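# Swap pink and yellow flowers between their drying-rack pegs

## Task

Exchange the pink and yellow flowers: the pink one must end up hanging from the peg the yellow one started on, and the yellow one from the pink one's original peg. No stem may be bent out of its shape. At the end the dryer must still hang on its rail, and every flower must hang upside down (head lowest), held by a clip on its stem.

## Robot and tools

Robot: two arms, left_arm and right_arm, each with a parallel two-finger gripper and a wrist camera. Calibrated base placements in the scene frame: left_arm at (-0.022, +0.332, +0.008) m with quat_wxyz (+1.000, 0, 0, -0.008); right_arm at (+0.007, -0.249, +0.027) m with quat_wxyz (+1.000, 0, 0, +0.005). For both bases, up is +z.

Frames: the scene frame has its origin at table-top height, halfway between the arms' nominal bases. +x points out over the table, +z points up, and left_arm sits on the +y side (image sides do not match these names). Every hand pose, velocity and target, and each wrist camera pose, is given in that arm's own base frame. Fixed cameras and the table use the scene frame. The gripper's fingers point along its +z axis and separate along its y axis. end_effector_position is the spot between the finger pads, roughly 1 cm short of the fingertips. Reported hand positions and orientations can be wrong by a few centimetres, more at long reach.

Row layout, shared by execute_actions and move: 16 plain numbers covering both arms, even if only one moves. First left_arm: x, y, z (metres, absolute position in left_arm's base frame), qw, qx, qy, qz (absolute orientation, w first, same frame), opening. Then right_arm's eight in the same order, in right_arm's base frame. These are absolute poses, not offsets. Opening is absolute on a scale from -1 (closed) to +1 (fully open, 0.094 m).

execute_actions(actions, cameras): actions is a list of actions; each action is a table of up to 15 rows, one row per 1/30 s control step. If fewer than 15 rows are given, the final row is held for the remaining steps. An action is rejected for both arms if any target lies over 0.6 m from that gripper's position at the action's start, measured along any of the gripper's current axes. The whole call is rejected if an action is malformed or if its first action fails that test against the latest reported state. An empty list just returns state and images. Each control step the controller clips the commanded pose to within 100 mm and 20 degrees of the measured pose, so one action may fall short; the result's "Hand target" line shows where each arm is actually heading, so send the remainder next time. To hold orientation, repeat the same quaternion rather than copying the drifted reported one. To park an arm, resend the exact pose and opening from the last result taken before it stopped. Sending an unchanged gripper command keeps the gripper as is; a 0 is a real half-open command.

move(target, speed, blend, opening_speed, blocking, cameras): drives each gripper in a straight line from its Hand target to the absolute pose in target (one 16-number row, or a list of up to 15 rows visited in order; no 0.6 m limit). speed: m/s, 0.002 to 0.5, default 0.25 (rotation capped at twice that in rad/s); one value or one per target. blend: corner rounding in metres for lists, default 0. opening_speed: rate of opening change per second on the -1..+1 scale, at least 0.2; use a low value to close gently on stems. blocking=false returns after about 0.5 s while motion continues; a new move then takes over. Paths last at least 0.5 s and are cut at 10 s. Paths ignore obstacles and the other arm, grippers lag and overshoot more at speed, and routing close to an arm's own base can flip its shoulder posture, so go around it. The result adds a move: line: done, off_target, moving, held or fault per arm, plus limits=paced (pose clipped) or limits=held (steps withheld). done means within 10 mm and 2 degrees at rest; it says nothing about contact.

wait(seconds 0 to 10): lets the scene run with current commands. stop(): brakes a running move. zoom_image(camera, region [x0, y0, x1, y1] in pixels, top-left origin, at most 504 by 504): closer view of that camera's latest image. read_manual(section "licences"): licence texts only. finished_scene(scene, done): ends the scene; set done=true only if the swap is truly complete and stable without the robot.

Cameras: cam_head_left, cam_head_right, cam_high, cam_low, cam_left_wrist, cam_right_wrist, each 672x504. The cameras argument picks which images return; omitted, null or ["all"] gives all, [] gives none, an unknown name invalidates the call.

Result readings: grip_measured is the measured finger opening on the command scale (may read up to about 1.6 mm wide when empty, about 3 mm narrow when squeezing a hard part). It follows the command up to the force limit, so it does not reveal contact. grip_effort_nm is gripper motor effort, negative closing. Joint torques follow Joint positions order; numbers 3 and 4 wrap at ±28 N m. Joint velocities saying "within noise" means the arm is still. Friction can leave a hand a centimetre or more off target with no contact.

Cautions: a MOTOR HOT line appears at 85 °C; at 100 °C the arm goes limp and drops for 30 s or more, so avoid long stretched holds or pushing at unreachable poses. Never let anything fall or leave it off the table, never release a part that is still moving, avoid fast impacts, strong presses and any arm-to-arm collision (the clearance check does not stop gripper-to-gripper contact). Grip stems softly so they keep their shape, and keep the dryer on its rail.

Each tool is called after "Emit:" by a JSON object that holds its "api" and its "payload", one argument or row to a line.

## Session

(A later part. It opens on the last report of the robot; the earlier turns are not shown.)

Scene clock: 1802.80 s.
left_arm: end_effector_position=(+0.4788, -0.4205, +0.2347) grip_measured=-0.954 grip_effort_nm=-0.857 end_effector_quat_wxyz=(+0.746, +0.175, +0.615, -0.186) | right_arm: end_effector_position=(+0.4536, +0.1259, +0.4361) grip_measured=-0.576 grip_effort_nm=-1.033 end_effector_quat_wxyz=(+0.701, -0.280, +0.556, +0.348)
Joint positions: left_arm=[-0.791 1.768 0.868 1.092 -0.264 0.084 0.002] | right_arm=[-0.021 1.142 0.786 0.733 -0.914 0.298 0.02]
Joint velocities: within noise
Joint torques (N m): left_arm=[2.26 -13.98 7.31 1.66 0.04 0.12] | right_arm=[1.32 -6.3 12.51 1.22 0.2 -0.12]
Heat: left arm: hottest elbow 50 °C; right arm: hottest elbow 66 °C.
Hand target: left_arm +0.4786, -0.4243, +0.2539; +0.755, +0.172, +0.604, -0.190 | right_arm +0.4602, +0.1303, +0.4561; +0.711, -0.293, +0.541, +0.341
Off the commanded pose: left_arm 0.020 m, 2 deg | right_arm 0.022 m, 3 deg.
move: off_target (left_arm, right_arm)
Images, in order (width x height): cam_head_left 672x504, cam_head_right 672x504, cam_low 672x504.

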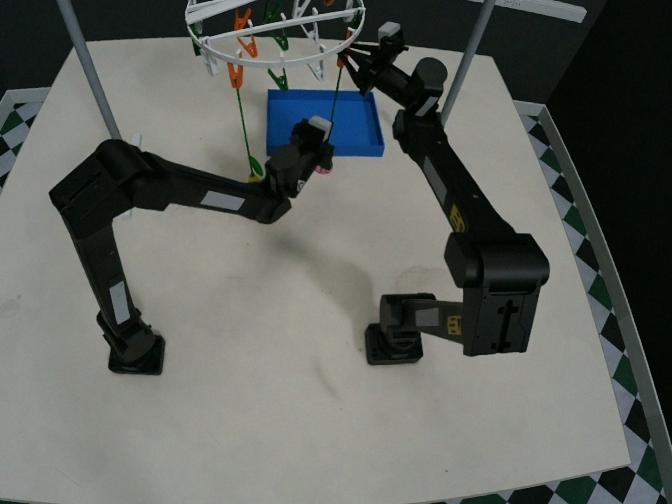

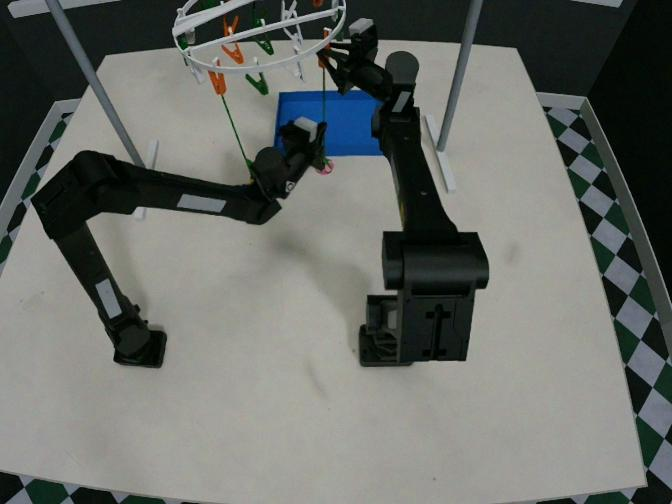

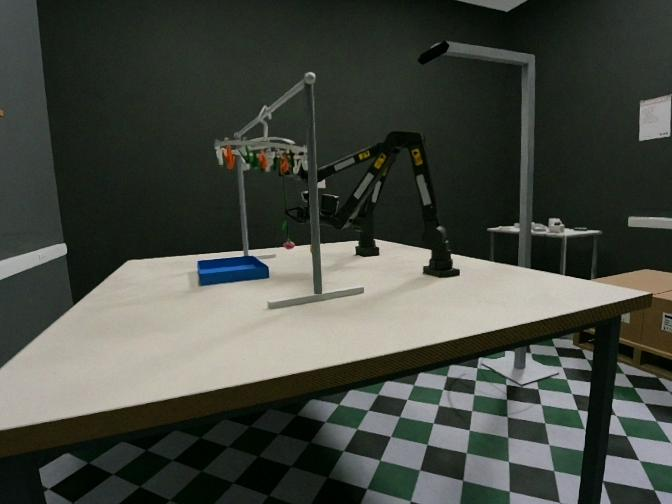

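Emit:
{"api": "move", "payload": {
  "target": [0.479, -0.4245, 0.258, 0.7548, 0.1719, 0.6041, -0.1897, -0.96, 0.4615, 0.1305, 0.4565, 0.7108, -0.2929, 0.5418, 0.3407, -0.72],
  "speed": 0.05,
  "cameras": ["cam_head_left","cam_head_right","cam_right_wrist"]
}}

Emit:
{"api": "zoom_image", "payload": {
  "camera": "cam_head_right",
  "region": [310, 45, 345, 80]
}}

Emit:
{"api": "zoom_image", "payload": {
  "camera": "cam_head_left",
  "region": [325, 45, 360, 80]
}}

Emit:
{"api": "zoom_image", "payload": {
  "camera": "cam_right_wrist",
  "region": [230, 380, 430, 504]
}}

Scene clock: 1807.10 s.
left_arm: end_effector_position=(+0.4785, -0.4202, +0.2374) grip_measured=-0.954 grip_effort_nm=-0.691 end_effector_quat_wxyz=(+0.746, +0.175, +0.615, -0.186) | right_arm: end_effector_position=(+0.4536, +0.1259, +0.4361) grip_measured=-0.576 grip_effort_nm=-1.033 end_effector_quat_wxyz=(+0.701, -0.280, +0.556, +0.348)
Joint positions: left_arm=[-0.791 1.759 0.868 1.081 -0.264 0.084 0.002] | right_arm=[-0.021 1.142 0.786 0.733 -0.914 0.298 0.02]
Joint velocities: left_arm=[-0.005 0.034 -0.012 -0.007 0.051 0.081 0.007] | right_arm=[within noise]
Joint torques (N m): left_arm=[2.32 -13.92 7.54 1.57 0.04 0.11] | right_arm=[1.38 -6.3 12.53 1.24 0.22 -0.12]
Heat: left arm: hottest elbow 50 °C; right arm: hottest elbow 66 °C.
Hand target: left_arm +0.4786, -0.4242, +0.2579; +0.755, +0.172, +0.604, -0.190 | right_arm +0.4602, +0.1303, +0.4561; +0.711, -0.293, +0.541, +0.341
Off the commanded pose: left_arm 0.021 m, 2 deg | right_arm 0.022 m, 3 deg.
move: off_target (left_arm, right_arm)
camera_calibration:
cam_right_wrist: T_world_to_cam=[[0.801125, -0.598272, 0.0164099, -0.296278], [-0.106735, -0.169797, -0.979682, 0.538198], [0.588902, 0.783096, -0.199885, -0.191685], [0, 0, 0, 1]] pos_world=[0.407684, 0.0642375, 0.49381]
Images, in order (width x height): cam_head_left 672x504, cam_head_right 672x504, cam_right_wrist 672x504.

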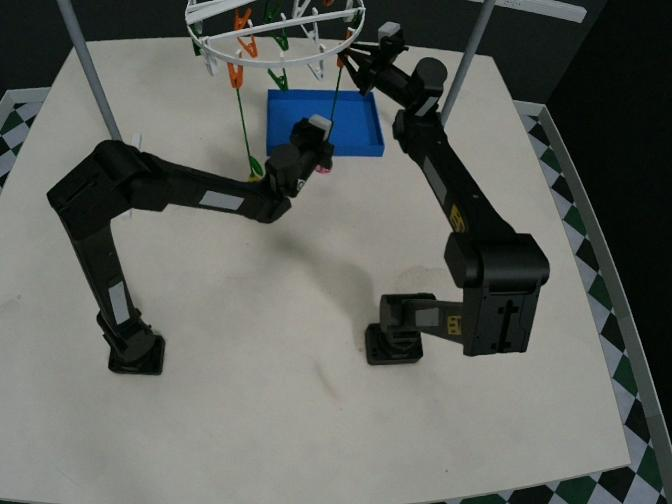

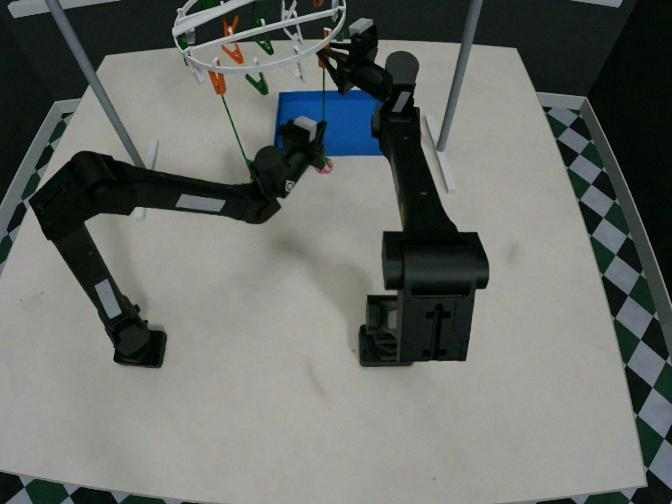

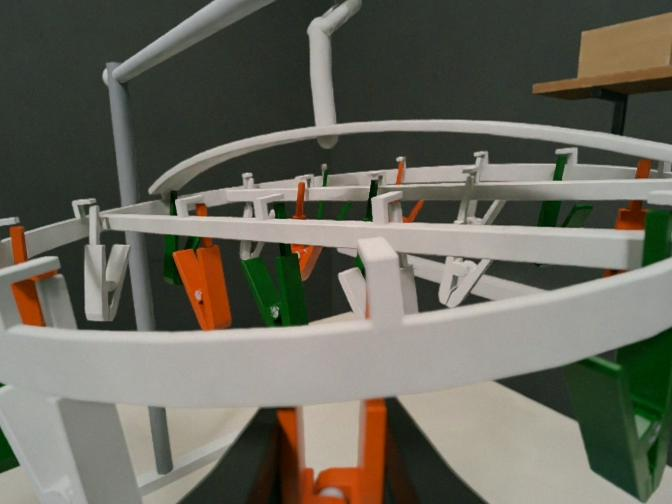

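Scaled by 14.400 from the camera's 672x504 image, which has a finer 960x720 frame.

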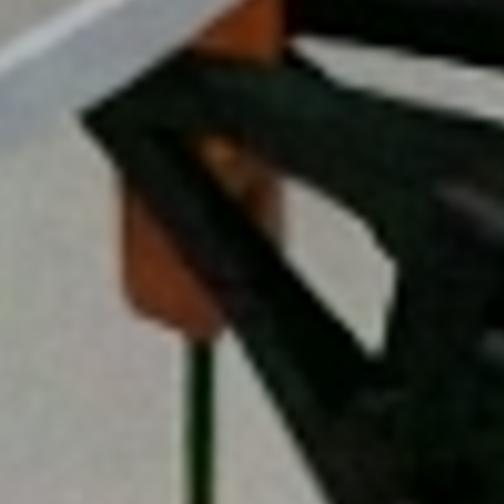

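Scaled by 14.400 from the camera's 672x504 image, which has a finer 960x720 frame.

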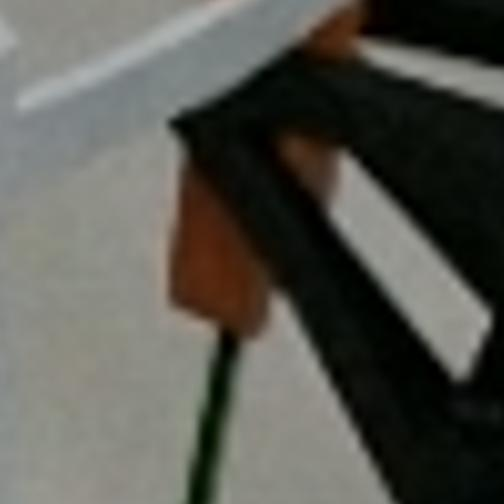

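Scaled by 2.520 from the camera's 672x504 image, which has a finer 960x720 frame.

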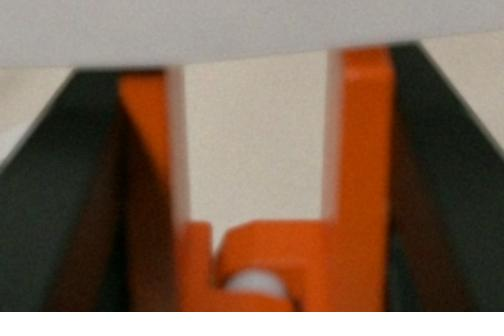

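Emit:
{"api": "move", "payload": {
  "target": [0.479, -0.4245, 0.258, 0.7548, 0.1719, 0.6041, -0.1897, -0.96, 0.4615, 0.1305, 0.4565, 0.7108, -0.2929, 0.5418, 0.3407, -0.3],
  "speed": 0.05,
  "opening_speed": 0.2,
  "cameras": ["cam_head_left","cam_head_right","cam_right_wrist","cam_low"]
}}

Emit:
{"api": "zoom_image", "payload": {
  "camera": "cam_head_right",
  "region": [310, 45, 345, 80]
}}

Emit:
{"api": "zoom_image", "payload": {
  "camera": "cam_head_left",
  "region": [325, 45, 360, 80]
}}

Emit:
{"api": "zoom_image", "payload": {
  "camera": "cam_right_wrist",
  "region": [230, 380, 430, 504]
}}

Scene clock: 1813.13 s.
left_arm: end_effector_position=(+0.4785, -0.4202, +0.2373) grip_measured=-0.956 grip_effort_nm=-0.906 end_effector_quat_wxyz=(+0.746, +0.176, +0.615, -0.186) | right_arm: end_effector_position=(+0.4537, +0.1259, +0.4359) grip_measured=-0.302 grip_effort_nm=0.071 end_effector_quat_wxyz=(+0.701, -0.280, +0.556, +0.348)
Joint positions: left_arm=[-0.791 1.759 0.868 1.08 -0.264 0.084 0.002] | right_arm=[-0.021 1.142 0.786 0.733 -0.914 0.297 0.033]
Joint velocities: left_arm=[0.015 -0.005 -0.017 0.002 0.051 0.051 -0.005] | right_arm=[within noise]
Joint torques (N m): left_arm=[2.26 -13.98 7.51 1.62 0.04 0.11] | right_arm=[1.26 -6.07 12.48 1.21 0.21 -0.12]
Heat: left arm: hottest elbow 50 °C; right arm: hottest elbow 66 °C.
Hand target: left_arm +0.4786, -0.4242, +0.2579; +0.755, +0.172, +0.604, -0.190 | right_arm +0.4603, +0.1303, +0.4560; +0.711, -0.293, +0.541, +0.341
Off the commanded pose: left_arm 0.021 m, 2 deg | right_arm 0.022 m, 3 deg.
move: off_target (left_arm, right_arm)
camera_calibration:
cam_right_wrist: T_world_to_cam=[[0.801075, -0.598337, 0.0164711, -0.296366], [-0.106832, -0.169998, -0.979636, 0.538099], [0.588953, 0.783003, -0.200103, -0.191701], [0, 0, 0, 1]] pos_world=[0.4078, 0.0642513, 0.493663]
Images, in order (width x height): cam_head_left 672x504, cam_head_right 672x504, cam_low 672x504, cam_right_wrist 672x504.

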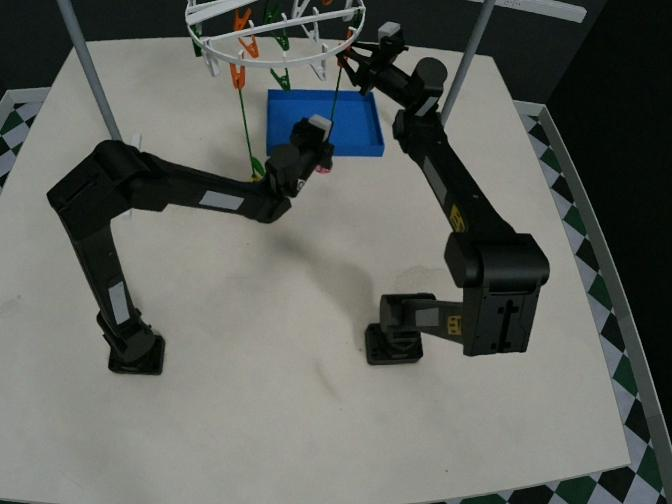

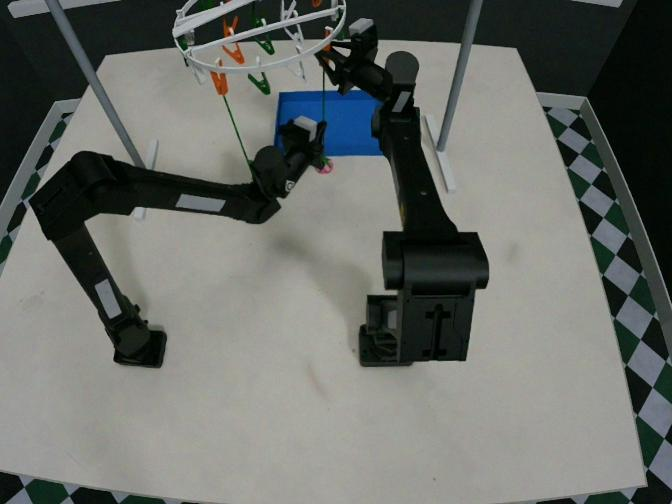

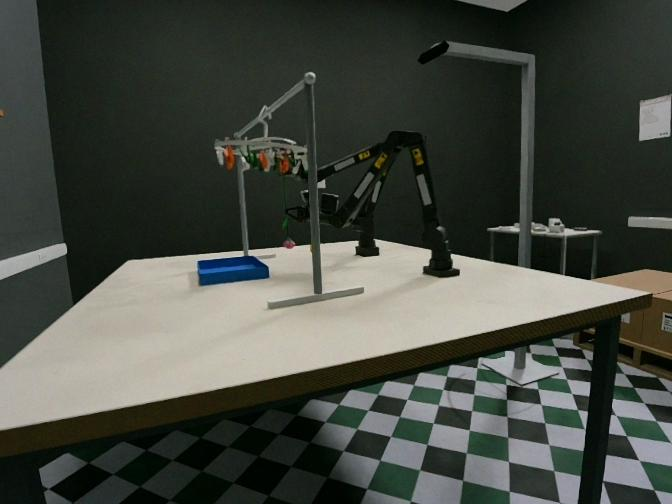

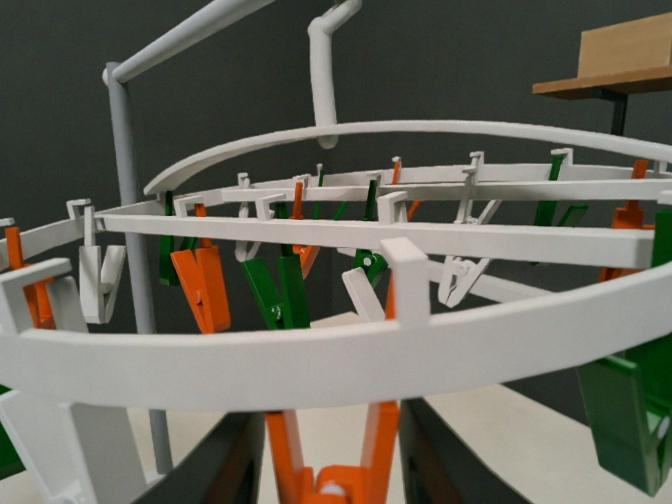

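Scaled by 14.400 from the camera's 672x504 image, which has a finer 960x720 frame.

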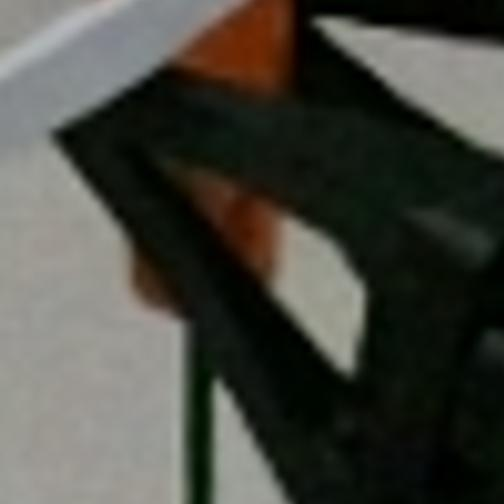

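Scaled by 14.400 from the camera's 672x504 image, which has a finer 960x720 frame.

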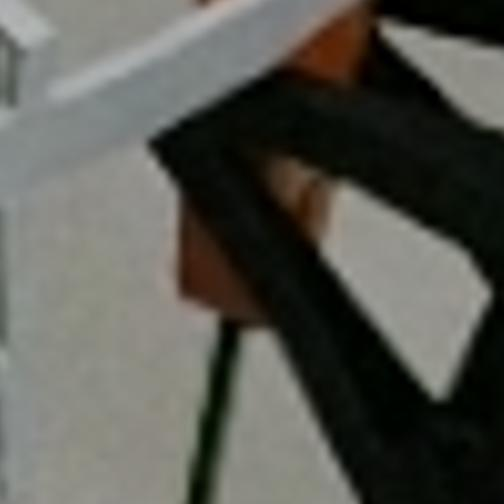

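Scaled by 2.520 from the camera's 672x504 image, which has a finer 960x720 frame.

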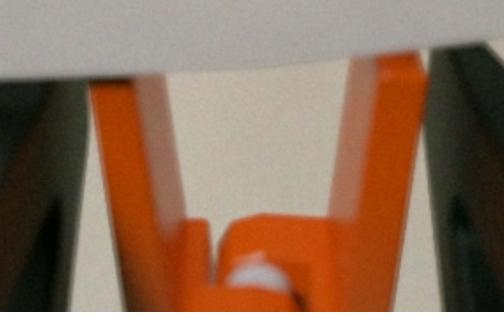

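Emit:
{"api": "move", "payload": {
  "target": [
    [0.479, -0.4245, 0.258, 0.7548, 0.1719, 0.6041, -0.1897, -0.96, 0.4615, 0.1305, 0.4565, 0.7108, -0.2929, 0.5418, 0.3407, 0.0],
    [0.479, -0.4245, 0.258, 0.7548, 0.1719, 0.6041, -0.1897, -0.96, 0.438, 0.104, 0.448, 0.7108, -0.2929, 0.5418, 0.3407, 0.0]
  ],
  "speed": 0.04,
  "opening_speed": 0.3,
  "cameras": ["cam_head_left","cam_head_right","cam_right_wrist","cam_low"]
}}

Emit:
{"api": "zoom_image", "payload": {
  "camera": "cam_head_left",
  "region": [315, 40, 365, 90]
}}

Emit:
{"api": "zoom_image", "payload": {
  "camera": "cam_right_wrist",
  "region": [210, 350, 450, 504]
}}

Scene clock: 1819.13 s.
left_arm: end_effector_position=(+0.4782, -0.4200, +0.2397) grip_measured=-0.953 grip_effort_nm=-0.852 end_effector_quat_wxyz=(+0.747, +0.175, +0.614, -0.186) | right_arm: end_effector_position=(+0.4410, +0.1078, +0.4497) grip_measured=-0.001 grip_effort_nm=0.071 end_effector_quat_wxyz=(+0.710, -0.298, +0.541, +0.339)
Joint positions: left_arm=[-0.791 1.755 0.868 1.08 -0.264 0.084 0.002] | right_arm=[-0.079 1.115 0.786 0.772 -0.982 0.317 0.047]
Joint velocities: within noise
Joint torques (N m): left_arm=[2.26 -13.68 7.56 1.61 0.04 0.11] | right_arm=[-0.03 -7.53 7.76 2.04 0.16 0.17]
Heat: left arm: hottest elbow 50 °C; right arm: hottest elbow 66 °C.
Hand target: left_arm +0.4786, -0.4242, +0.2579; +0.755, +0.172, +0.604, -0.190 | right_arm +0.4380, +0.1041, +0.4481; +0.711, -0.293, +0.542, +0.340
Off the commanded pose: left_arm 0.019 m, 2 deg | right_arm 0.005 m, 1 deg.
move: off_target (left_arm)
camera_calibration:
cam_right_wrist: T_world_to_cam=[[0.804331, -0.590386, 0.0670507, -0.322308], [-0.0572463, -0.189319, -0.980246, 0.527657], [0.591417, 0.784604, -0.186072, -0.174822], [0, 0, 0, 1]] pos_world=[0.392841, 0.0467757, 0.506315]
Images, in order (width x height): cam_head_left 672x504, cam_head_right 672x504, cam_low 672x504, cam_right_wrist 672x504.

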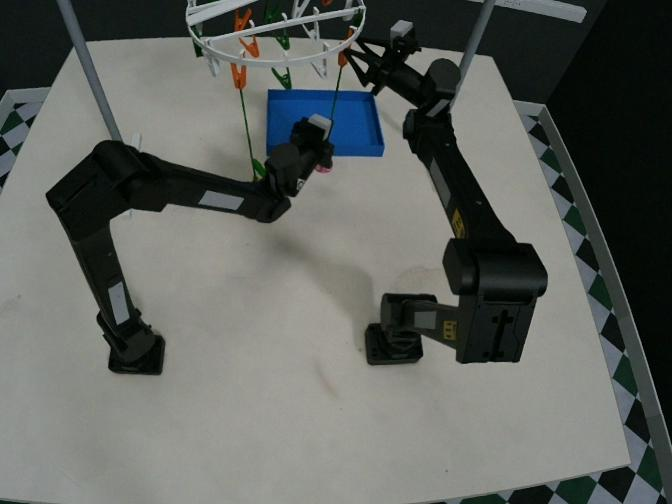

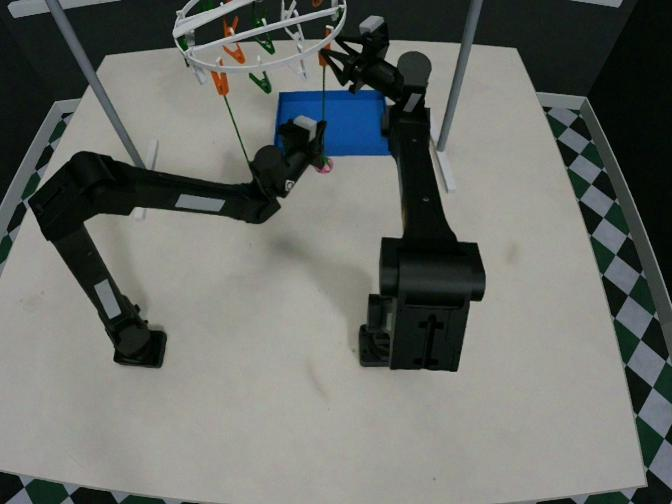

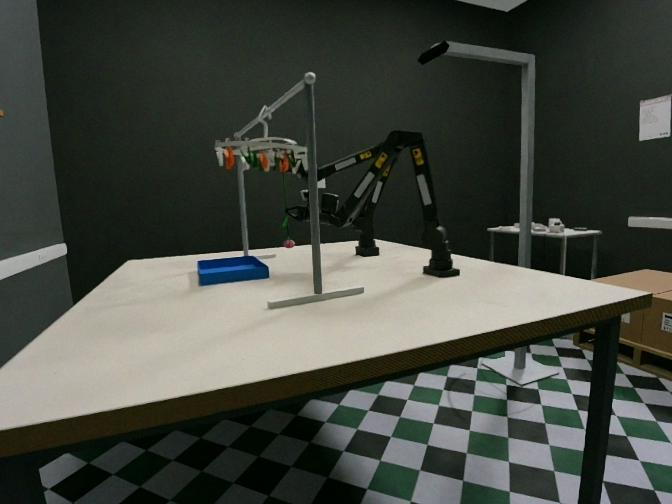

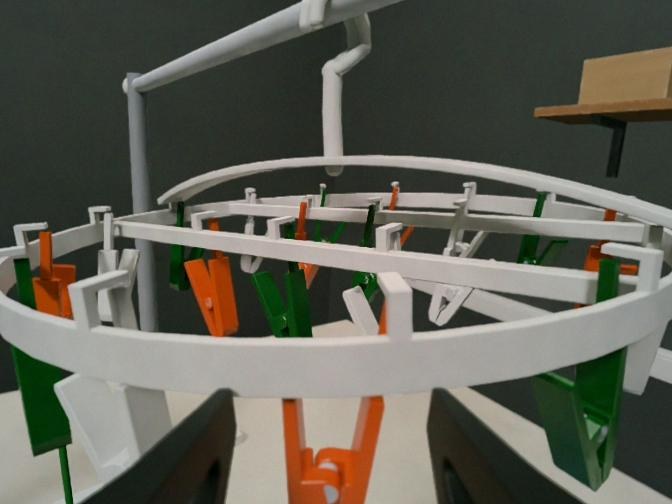

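Scaled by 10.080 from the camera's 672x504 image, which has a finer 960x720 frame.

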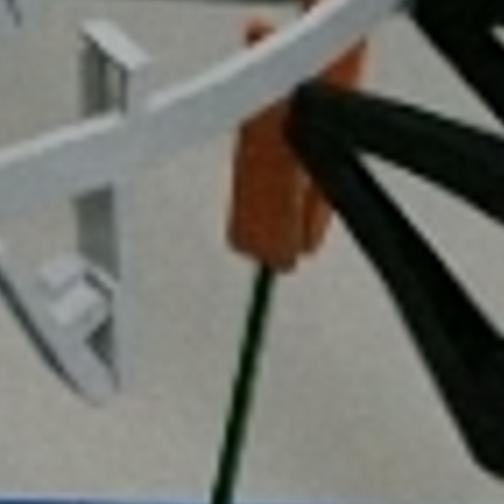

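Scaled by 2.100 from the camera's 672x504 image, which has a finer 960x720 frame.

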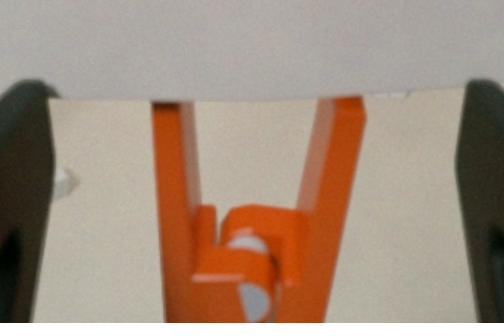

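Emit:
{"api": "move", "payload": {
  "target": [
    [0.479, -0.4245, 0.258, 0.7548, 0.1719, 0.6041, -0.1897, -0.96, 0.414, 0.072, 0.44, 0.7108, -0.2929, 0.5418, 0.3407, 0.0],
    [0.479, -0.4245, 0.258, 0.7548, 0.1719, 0.6041, -0.1897, -0.96, 0.395, 0.045, 0.41, 0.7108, -0.2929, 0.5418, 0.3407, 0.0]
  ],
  "speed": 0.08,
  "blend": 0.02,
  "cameras": ["cam_head_left","cam_right_wrist"]
}}

Emit:
{"api": "zoom_image", "payload": {
  "camera": "cam_right_wrist",
  "region": [240, 200, 440, 400]
}}

Scene clock: 1824.87 s.
left_arm: end_effector_position=(+0.4782, -0.4200, +0.2397) grip_measured=-0.959 grip_effort_nm=-0.945 end_effector_quat_wxyz=(+0.747, +0.175, +0.614, -0.186) | right_arm: end_effector_position=(+0.3934, +0.0491, +0.4190) grip_measured=-0.001 grip_effort_nm=0.076 end_effector_quat_wxyz=(+0.715, -0.303, +0.534, +0.334)
Joint positions: left_arm=[-0.791 1.755 0.868 1.08 -0.264 0.084 0.002] | right_arm=[-0.282 1.088 0.639 1.105 -1.156 0.536 0.047]
Joint velocities: within noise
Joint torques (N m): left_arm=[2.26 -13.68 7.57 1.63 0.04 0.11] | right_arm=[-0.21 -4.25 7.06 1.68 0.32 0.2]
Heat: left arm: hottest elbow 50 °C; right arm: hottest elbow 64 °C.
Hand target: left_arm +0.4786, -0.4242, +0.2579; +0.755, +0.172, +0.604, -0.190 | right_arm +0.3949, +0.0451, +0.4101; +0.710, -0.293, +0.542, +0.340
Off the commanded pose: left_arm 0.019 m, 2 deg | right_arm 0.010 m, 2 deg.
move: off_target (left_arm)
camera_calibration:
cam_right_wrist: T_world_to_cam=[[0.802539, -0.590437, 0.0855273, -0.32365], [-0.0379252, -0.193558, -0.980356, 0.476406], [0.595393, 0.78353, -0.17773, -0.111388], [0, 0, 0, 1]] pos_world=[0.344129, -0.0116064, 0.474932]
Images, in order (width x height): cam_head_left 672x504, cam_right_wrist 672x504.

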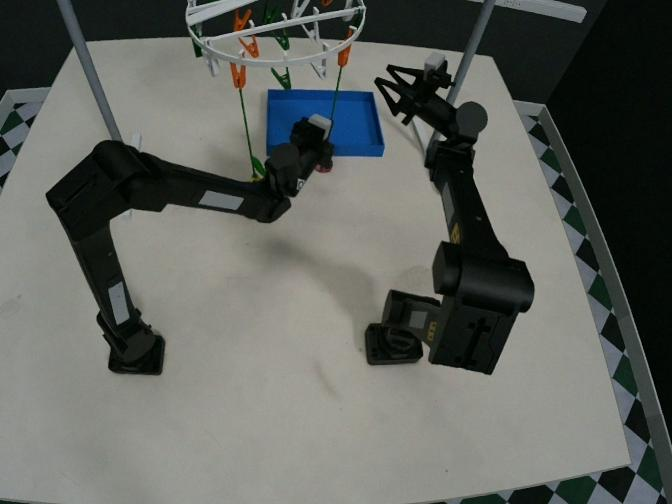

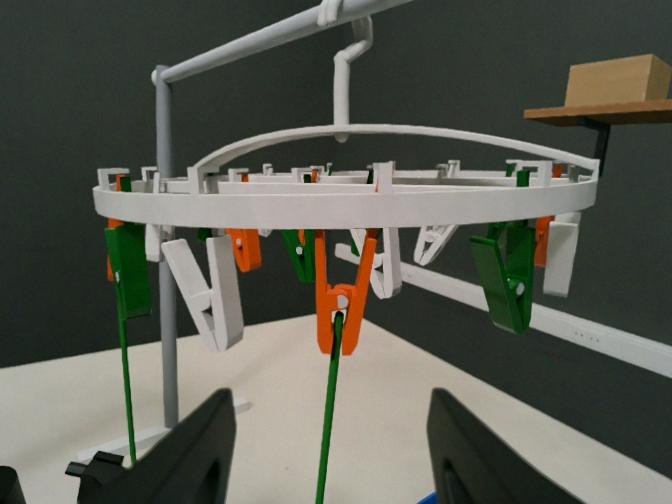

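Scaled by 2.520 from the camera's 672x504 image, which has a finer 960x720 frame.

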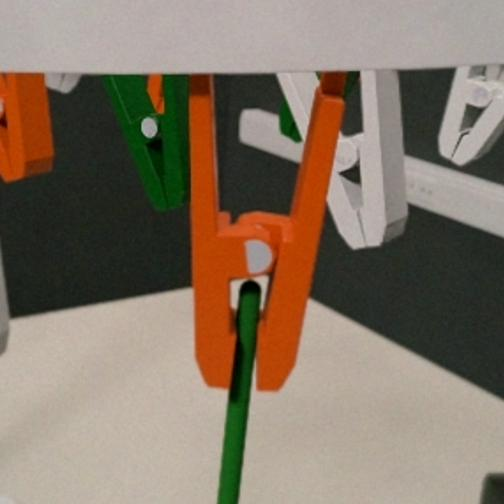

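Emit:
{"api": "zoom_image", "payload": {
  "camera": "cam_right_wrist",
  "region": [300, 270, 380, 370]
}}

Emit:
{"api": "zoom_image", "payload": {
  "camera": "cam_head_left",
  "region": [315, 20, 365, 80]
}}

Scaled by 5.040 from the camera's 672x504 image, which has a finer 960x720 frame.

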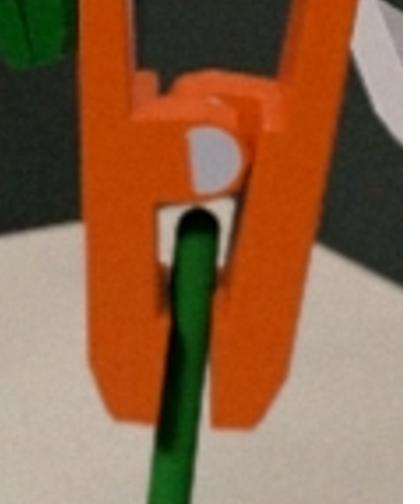

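Scaled by 8.400 from the camera's 672x504 image, which has a finer 960x720 frame.

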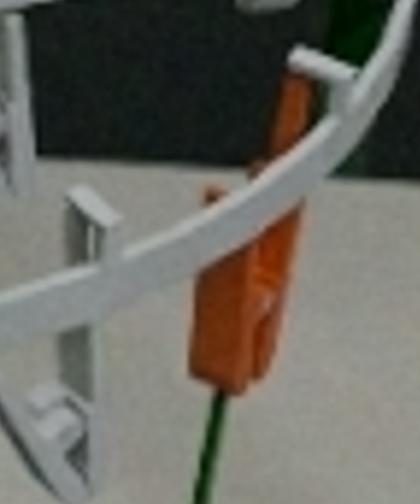

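Emit:
{"api": "move", "payload": {
  "target": [0.479, -0.4225, 0.252, 0.7548, 0.1719, 0.6041, -0.1897, -0.96, 0.395, 0.045, 0.41, 0.7108, -0.2929, 0.5418, 0.3407, 0.0],
  "speed": 0.05,
  "cameras": ["cam_right_wrist","cam_left_wrist"]
}}

Emit:
{"api": "zoom_image", "payload": {
  "camera": "cam_right_wrist",
  "region": [300, 270, 380, 370]
}}

Scene clock: 1834.30 s.
left_arm: end_effector_position=(+0.4782, -0.4200, +0.2397) grip_measured=-0.953 grip_effort_nm=-0.706 end_effector_quat_wxyz=(+0.747, +0.175, +0.614, -0.186) | right_arm: end_effector_position=(+0.3933, +0.0492, +0.4192) grip_measured=-0.001 grip_effort_nm=0.071 end_effector_quat_wxyz=(+0.715, -0.302, +0.534, +0.335)
Joint positions: left_arm=[-0.791 1.755 0.868 1.08 -0.264 0.084 0.002] | right_arm=[-0.282 1.089 0.639 1.109 -1.156 0.539 0.047]
Joint velocities: within noise
Joint torques (N m): left_arm=[2.43 -12.86 7.08 2.37 0.14 0.11] | right_arm=[0.03 -4.07 7.08 1.61 0.31 0.2]
Heat: left arm: hottest elbow 51 °C; right arm: hottest elbow 63 °C.
Hand target: left_arm +0.4788, -0.4224, +0.2519; +0.755, +0.172, +0.604, -0.190 | right_arm +0.3949, +0.0451, +0.4101; +0.711, -0.293, +0.542, +0.340
Off the commanded pose: left_arm 0.013 m, 2 deg | right_arm 0.010 m, 2 deg.
move: off_target (left_arm)
camera_calibration:
cam_left_wrist: T_world_to_cam=[[-0.485684, -0.87298, -0.0449141, -0.123692], [-0.193716, 0.157593, -0.968317, 0.429594], [0.8524, -0.461596, -0.245651, -0.452119], [0, 0, 0, 1]] pos_world=[0.40853, -0.384378, 0.299364]
cam_right_wrist: T_world_to_cam=[[0.802939, -0.589907, 0.0854356, -0.323703], [-0.0372696, -0.19274, -0.980542, 0.476357], [0.594895, 0.784131, -0.176744, -0.111565], [0, 0, 0, 1]] pos_world=[0.344037, -0.0116601, 0.475025]
Images, in order (width x height): cam_left_wrist 672x504, cam_right_wrist 672x504.

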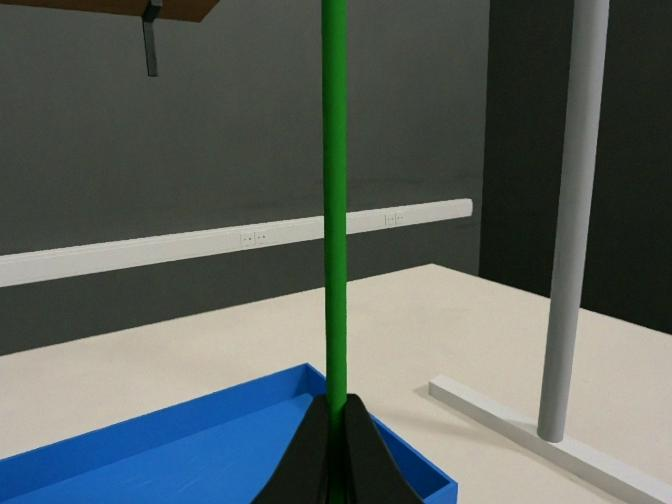

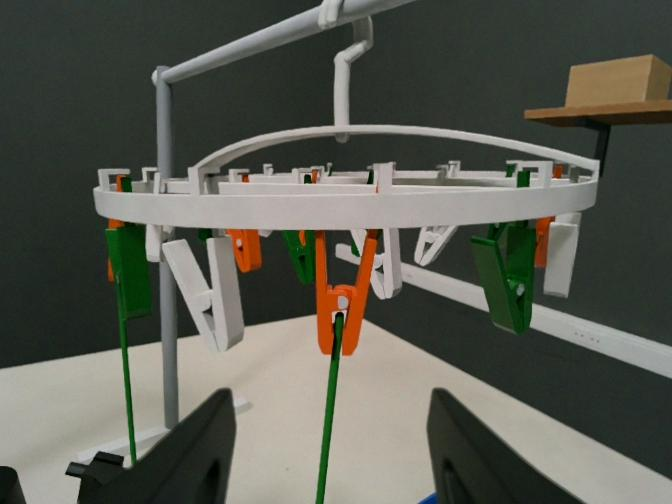

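Scaled by 5.040 from the camera's 672x504 image, which has a finer 960x720 frame.

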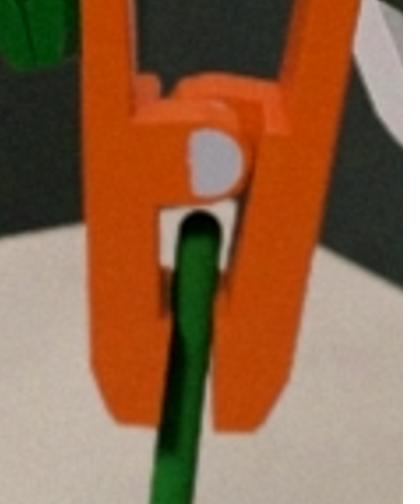

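Emit:
{"api": "move", "payload": {
  "target": [0.479, -0.4225, 0.250, 0.7548, 0.1719, 0.6041, -0.1897, -0.6, 0.395, 0.045, 0.41, 0.7108, -0.2929, 0.5418, 0.3407, 0.0],
  "speed": 0.05,
  "opening_speed": 0.2,
  "cameras": ["cam_right_wrist","cam_left_wrist","cam_head_left"]
}}

Emit:
{"api": "zoom_image", "payload": {
  "camera": "cam_right_wrist",
  "region": [300, 270, 380, 370]
}}

Scene clock: 1838.27 s.
left_arm: end_effector_position=(+0.4782, -0.4200, +0.2397) grip_measured=-0.603 grip_effort_nm=0.051 end_effector_quat_wxyz=(+0.747, +0.175, +0.614, -0.186) | right_arm: end_effector_position=(+0.3934, +0.0492, +0.4190) grip_measured=-0.001 grip_effort_nm=0.071 end_effector_quat_wxyz=(+0.715, -0.302, +0.534, +0.335)
Joint positions: left_arm=[-0.791 1.755 0.868 1.08 -0.264 0.084 0.019] | right_arm=[-0.282 1.09 0.639 1.11 -1.156 0.54 0.047]
Joint velocities: within noise
Joint torques (N m): left_arm=[2.43 -12.51 7.01 2.58 0.14 0.11] | right_arm=[-0.21 -4.19 7.09 1.62 0.31 0.19]
Heat: left arm: hottest elbow 51 °C; right arm: hottest elbow 62 °C.
Hand target: left_arm +0.4788, -0.4224, +0.2499; +0.755, +0.172, +0.604, -0.190 | right_arm +0.3949, +0.0452, +0.4100; +0.710, -0.293, +0.542, +0.341
Off the commanded pose: left_arm 0.011 m, 2 deg | right_arm 0.010 m, 2 deg.
move: off_target (left_arm)
camera_calibration:
cam_left_wrist: T_world_to_cam=[[-0.485684, -0.87298, -0.0449141, -0.123692], [-0.193716, 0.157593, -0.968317, 0.429594], [0.8524, -0.461596, -0.245651, -0.452119], [0, 0, 0, 1]] pos_world=[0.40853, -0.384378, 0.299364]
cam_right_wrist: T_world_to_cam=[[0.803366, -0.589473, 0.0844108, -0.323535], [-0.0381076, -0.192352, -0.980586, 0.476482], [0.594265, 0.784552, -0.176993, -0.111333], [0, 0, 0, 1]] pos_world=[0.344235, -0.0117163, 0.474836]
Images, in order (width x height): cam_head_left 672x504, cam_left_wrist 672x504, cam_right_wrist 672x504.

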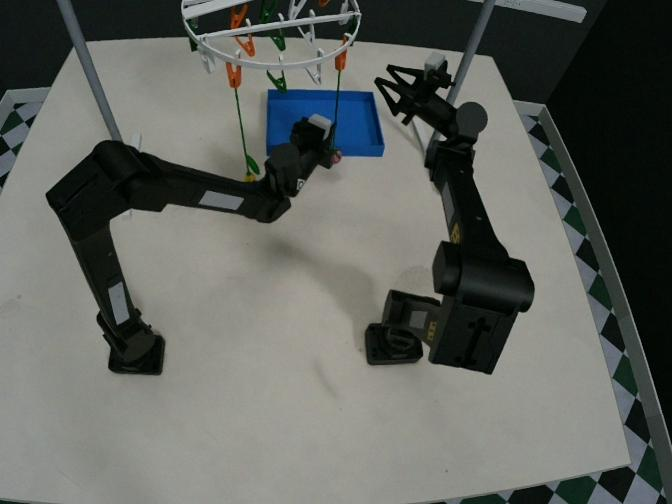

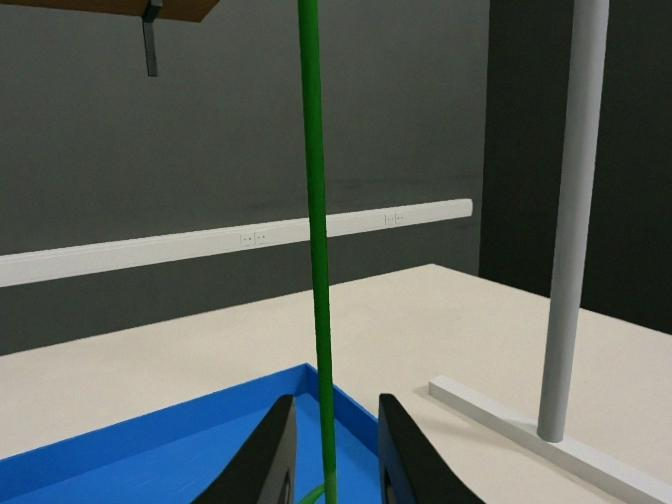

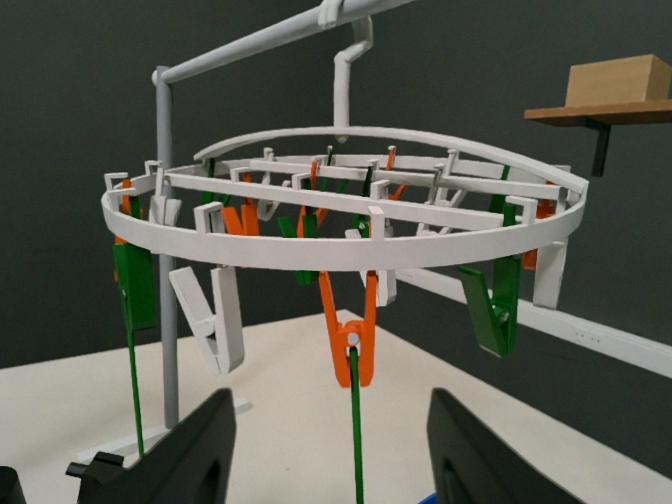

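Scaled by 5.040 from the camera's 672x504 image, which has a finer 960x720 frame.

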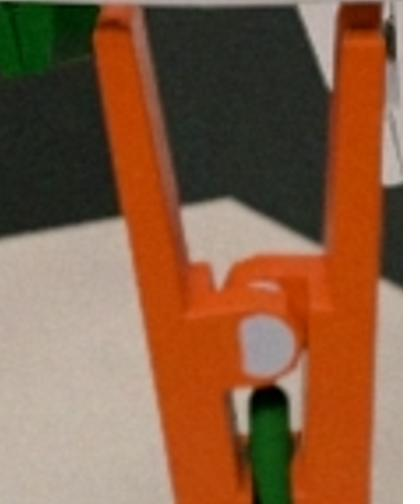

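Emit:
{"api": "move", "payload": {
  "target": [0.479, -0.4225, 0.248, 0.7548, 0.1719, 0.6041, -0.1897, 0.1, 0.395, 0.045, 0.41, 0.7108, -0.2929, 0.5418, 0.3407, 0.0],
  "speed": 0.05,
  "opening_speed": 0.5,
  "cameras": ["cam_right_wrist","cam_left_wrist","cam_head_left","cam_head_right","cam_high"]
}}

Emit:
{"api": "zoom_image", "payload": {
  "camera": "cam_right_wrist",
  "region": [300, 290, 420, 440]
}}

Emit:
{"api": "zoom_image", "payload": {
  "camera": "cam_high",
  "region": [220, 80, 370, 280]
}}

Scene clock: 1856.43 s.
left_arm: end_effector_position=(+0.4782, -0.4200, +0.2397) grip_measured=+0.097 grip_effort_nm=0.051 end_effector_quat_wxyz=(+0.747, +0.175, +0.614, -0.186) | right_arm: end_effector_position=(+0.3934, +0.0492, +0.4190) grip_measured=-0.001 grip_effort_nm=0.071 end_effector_quat_wxyz=(+0.715, -0.302, +0.534, +0.335)
Joint positions: left_arm=[-0.791 1.755 0.868 1.08 -0.264 0.084 0.052] | right_arm=[-0.282 1.09 0.639 1.11 -1.156 0.54 0.047]
Joint velocities: within noise
Joint torques (N m): left_arm=[2.43 -12.1 6.93 2.8 0.14 0.11] | right_arm=[-0.26 -3.96 7.08 1.61 0.31 0.2]
Heat: left arm: hottest elbow 51 °C; right arm: hottest elbow 59 °C.
Hand target: left_arm +0.4788, -0.4224, +0.2479; +0.755, +0.172, +0.604, -0.190 | right_arm +0.3949, +0.0452, +0.4100; +0.710, -0.293, +0.542, +0.341
Off the commanded pose: left_arm 0.009 m, 2 deg | right_arm 0.010 m, 2 deg.
move: done
camera_calibration:
cam_left_wrist: T_world_to_cam=[[-0.485684, -0.87298, -0.0449141, -0.123692], [-0.193716, 0.157593, -0.968317, 0.429594], [0.8524, -0.461596, -0.245651, -0.452119], [0, 0, 0, 1]] pos_world=[0.40853, -0.384378, 0.299364]
cam_right_wrist: T_world_to_cam=[[0.803335, -0.589464, 0.0847678, -0.323645], [-0.0377483, -0.192456, -0.980579, 0.476386], [0.59433, 0.784534, -0.176858, -0.111394], [0, 0, 0, 1]] pos_world=[0.344183, -0.0117011, 0.474868]
Images, in order (width x height): cam_head_left 672x504, cam_head_right 672x504, cam_high 672x504, cam_left_wrist 672x504, cam_right_wrist 672x504.

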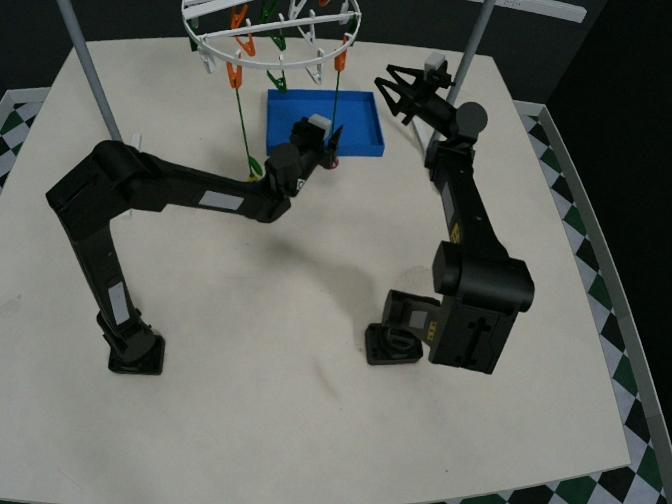

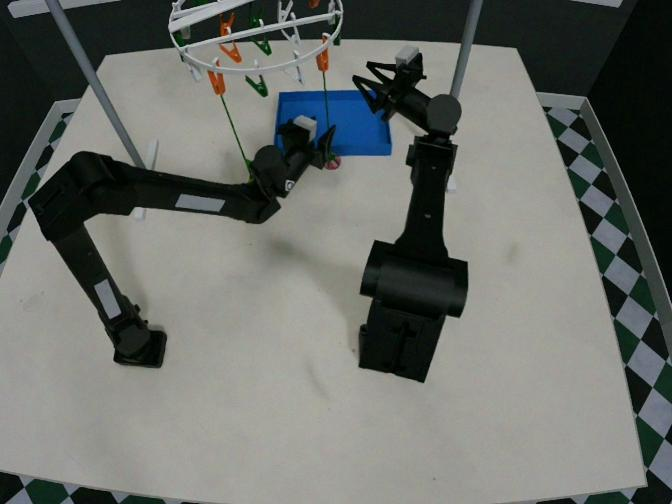

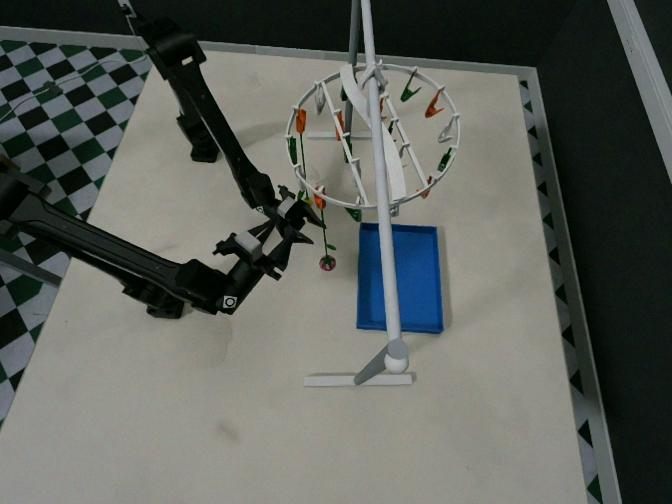

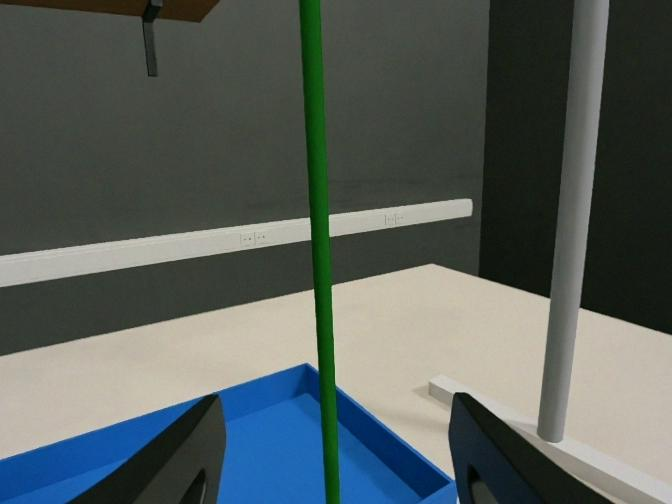

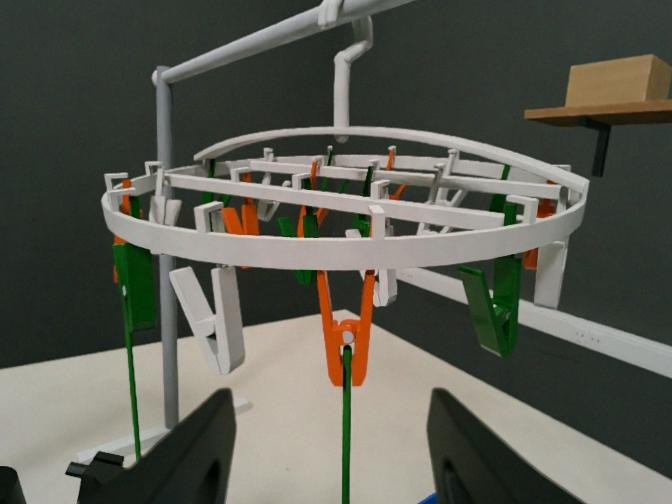

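Scaled by 3.360 from the camera's 672x504 image, which has a finer 960x720 frame.

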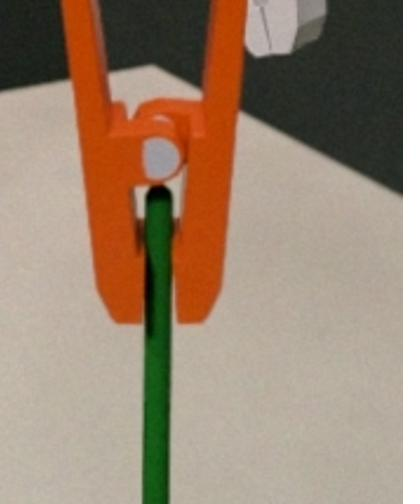

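Scaled by 2.520 from the camera's 672x504 image, which has a finer 960x720 frame.

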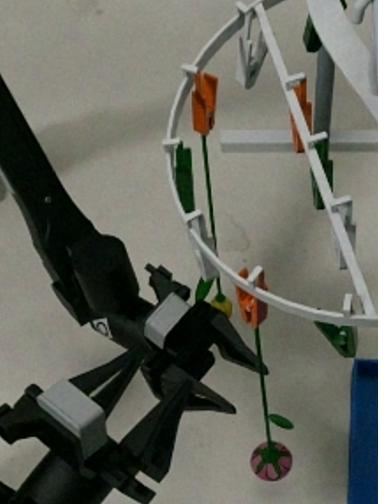

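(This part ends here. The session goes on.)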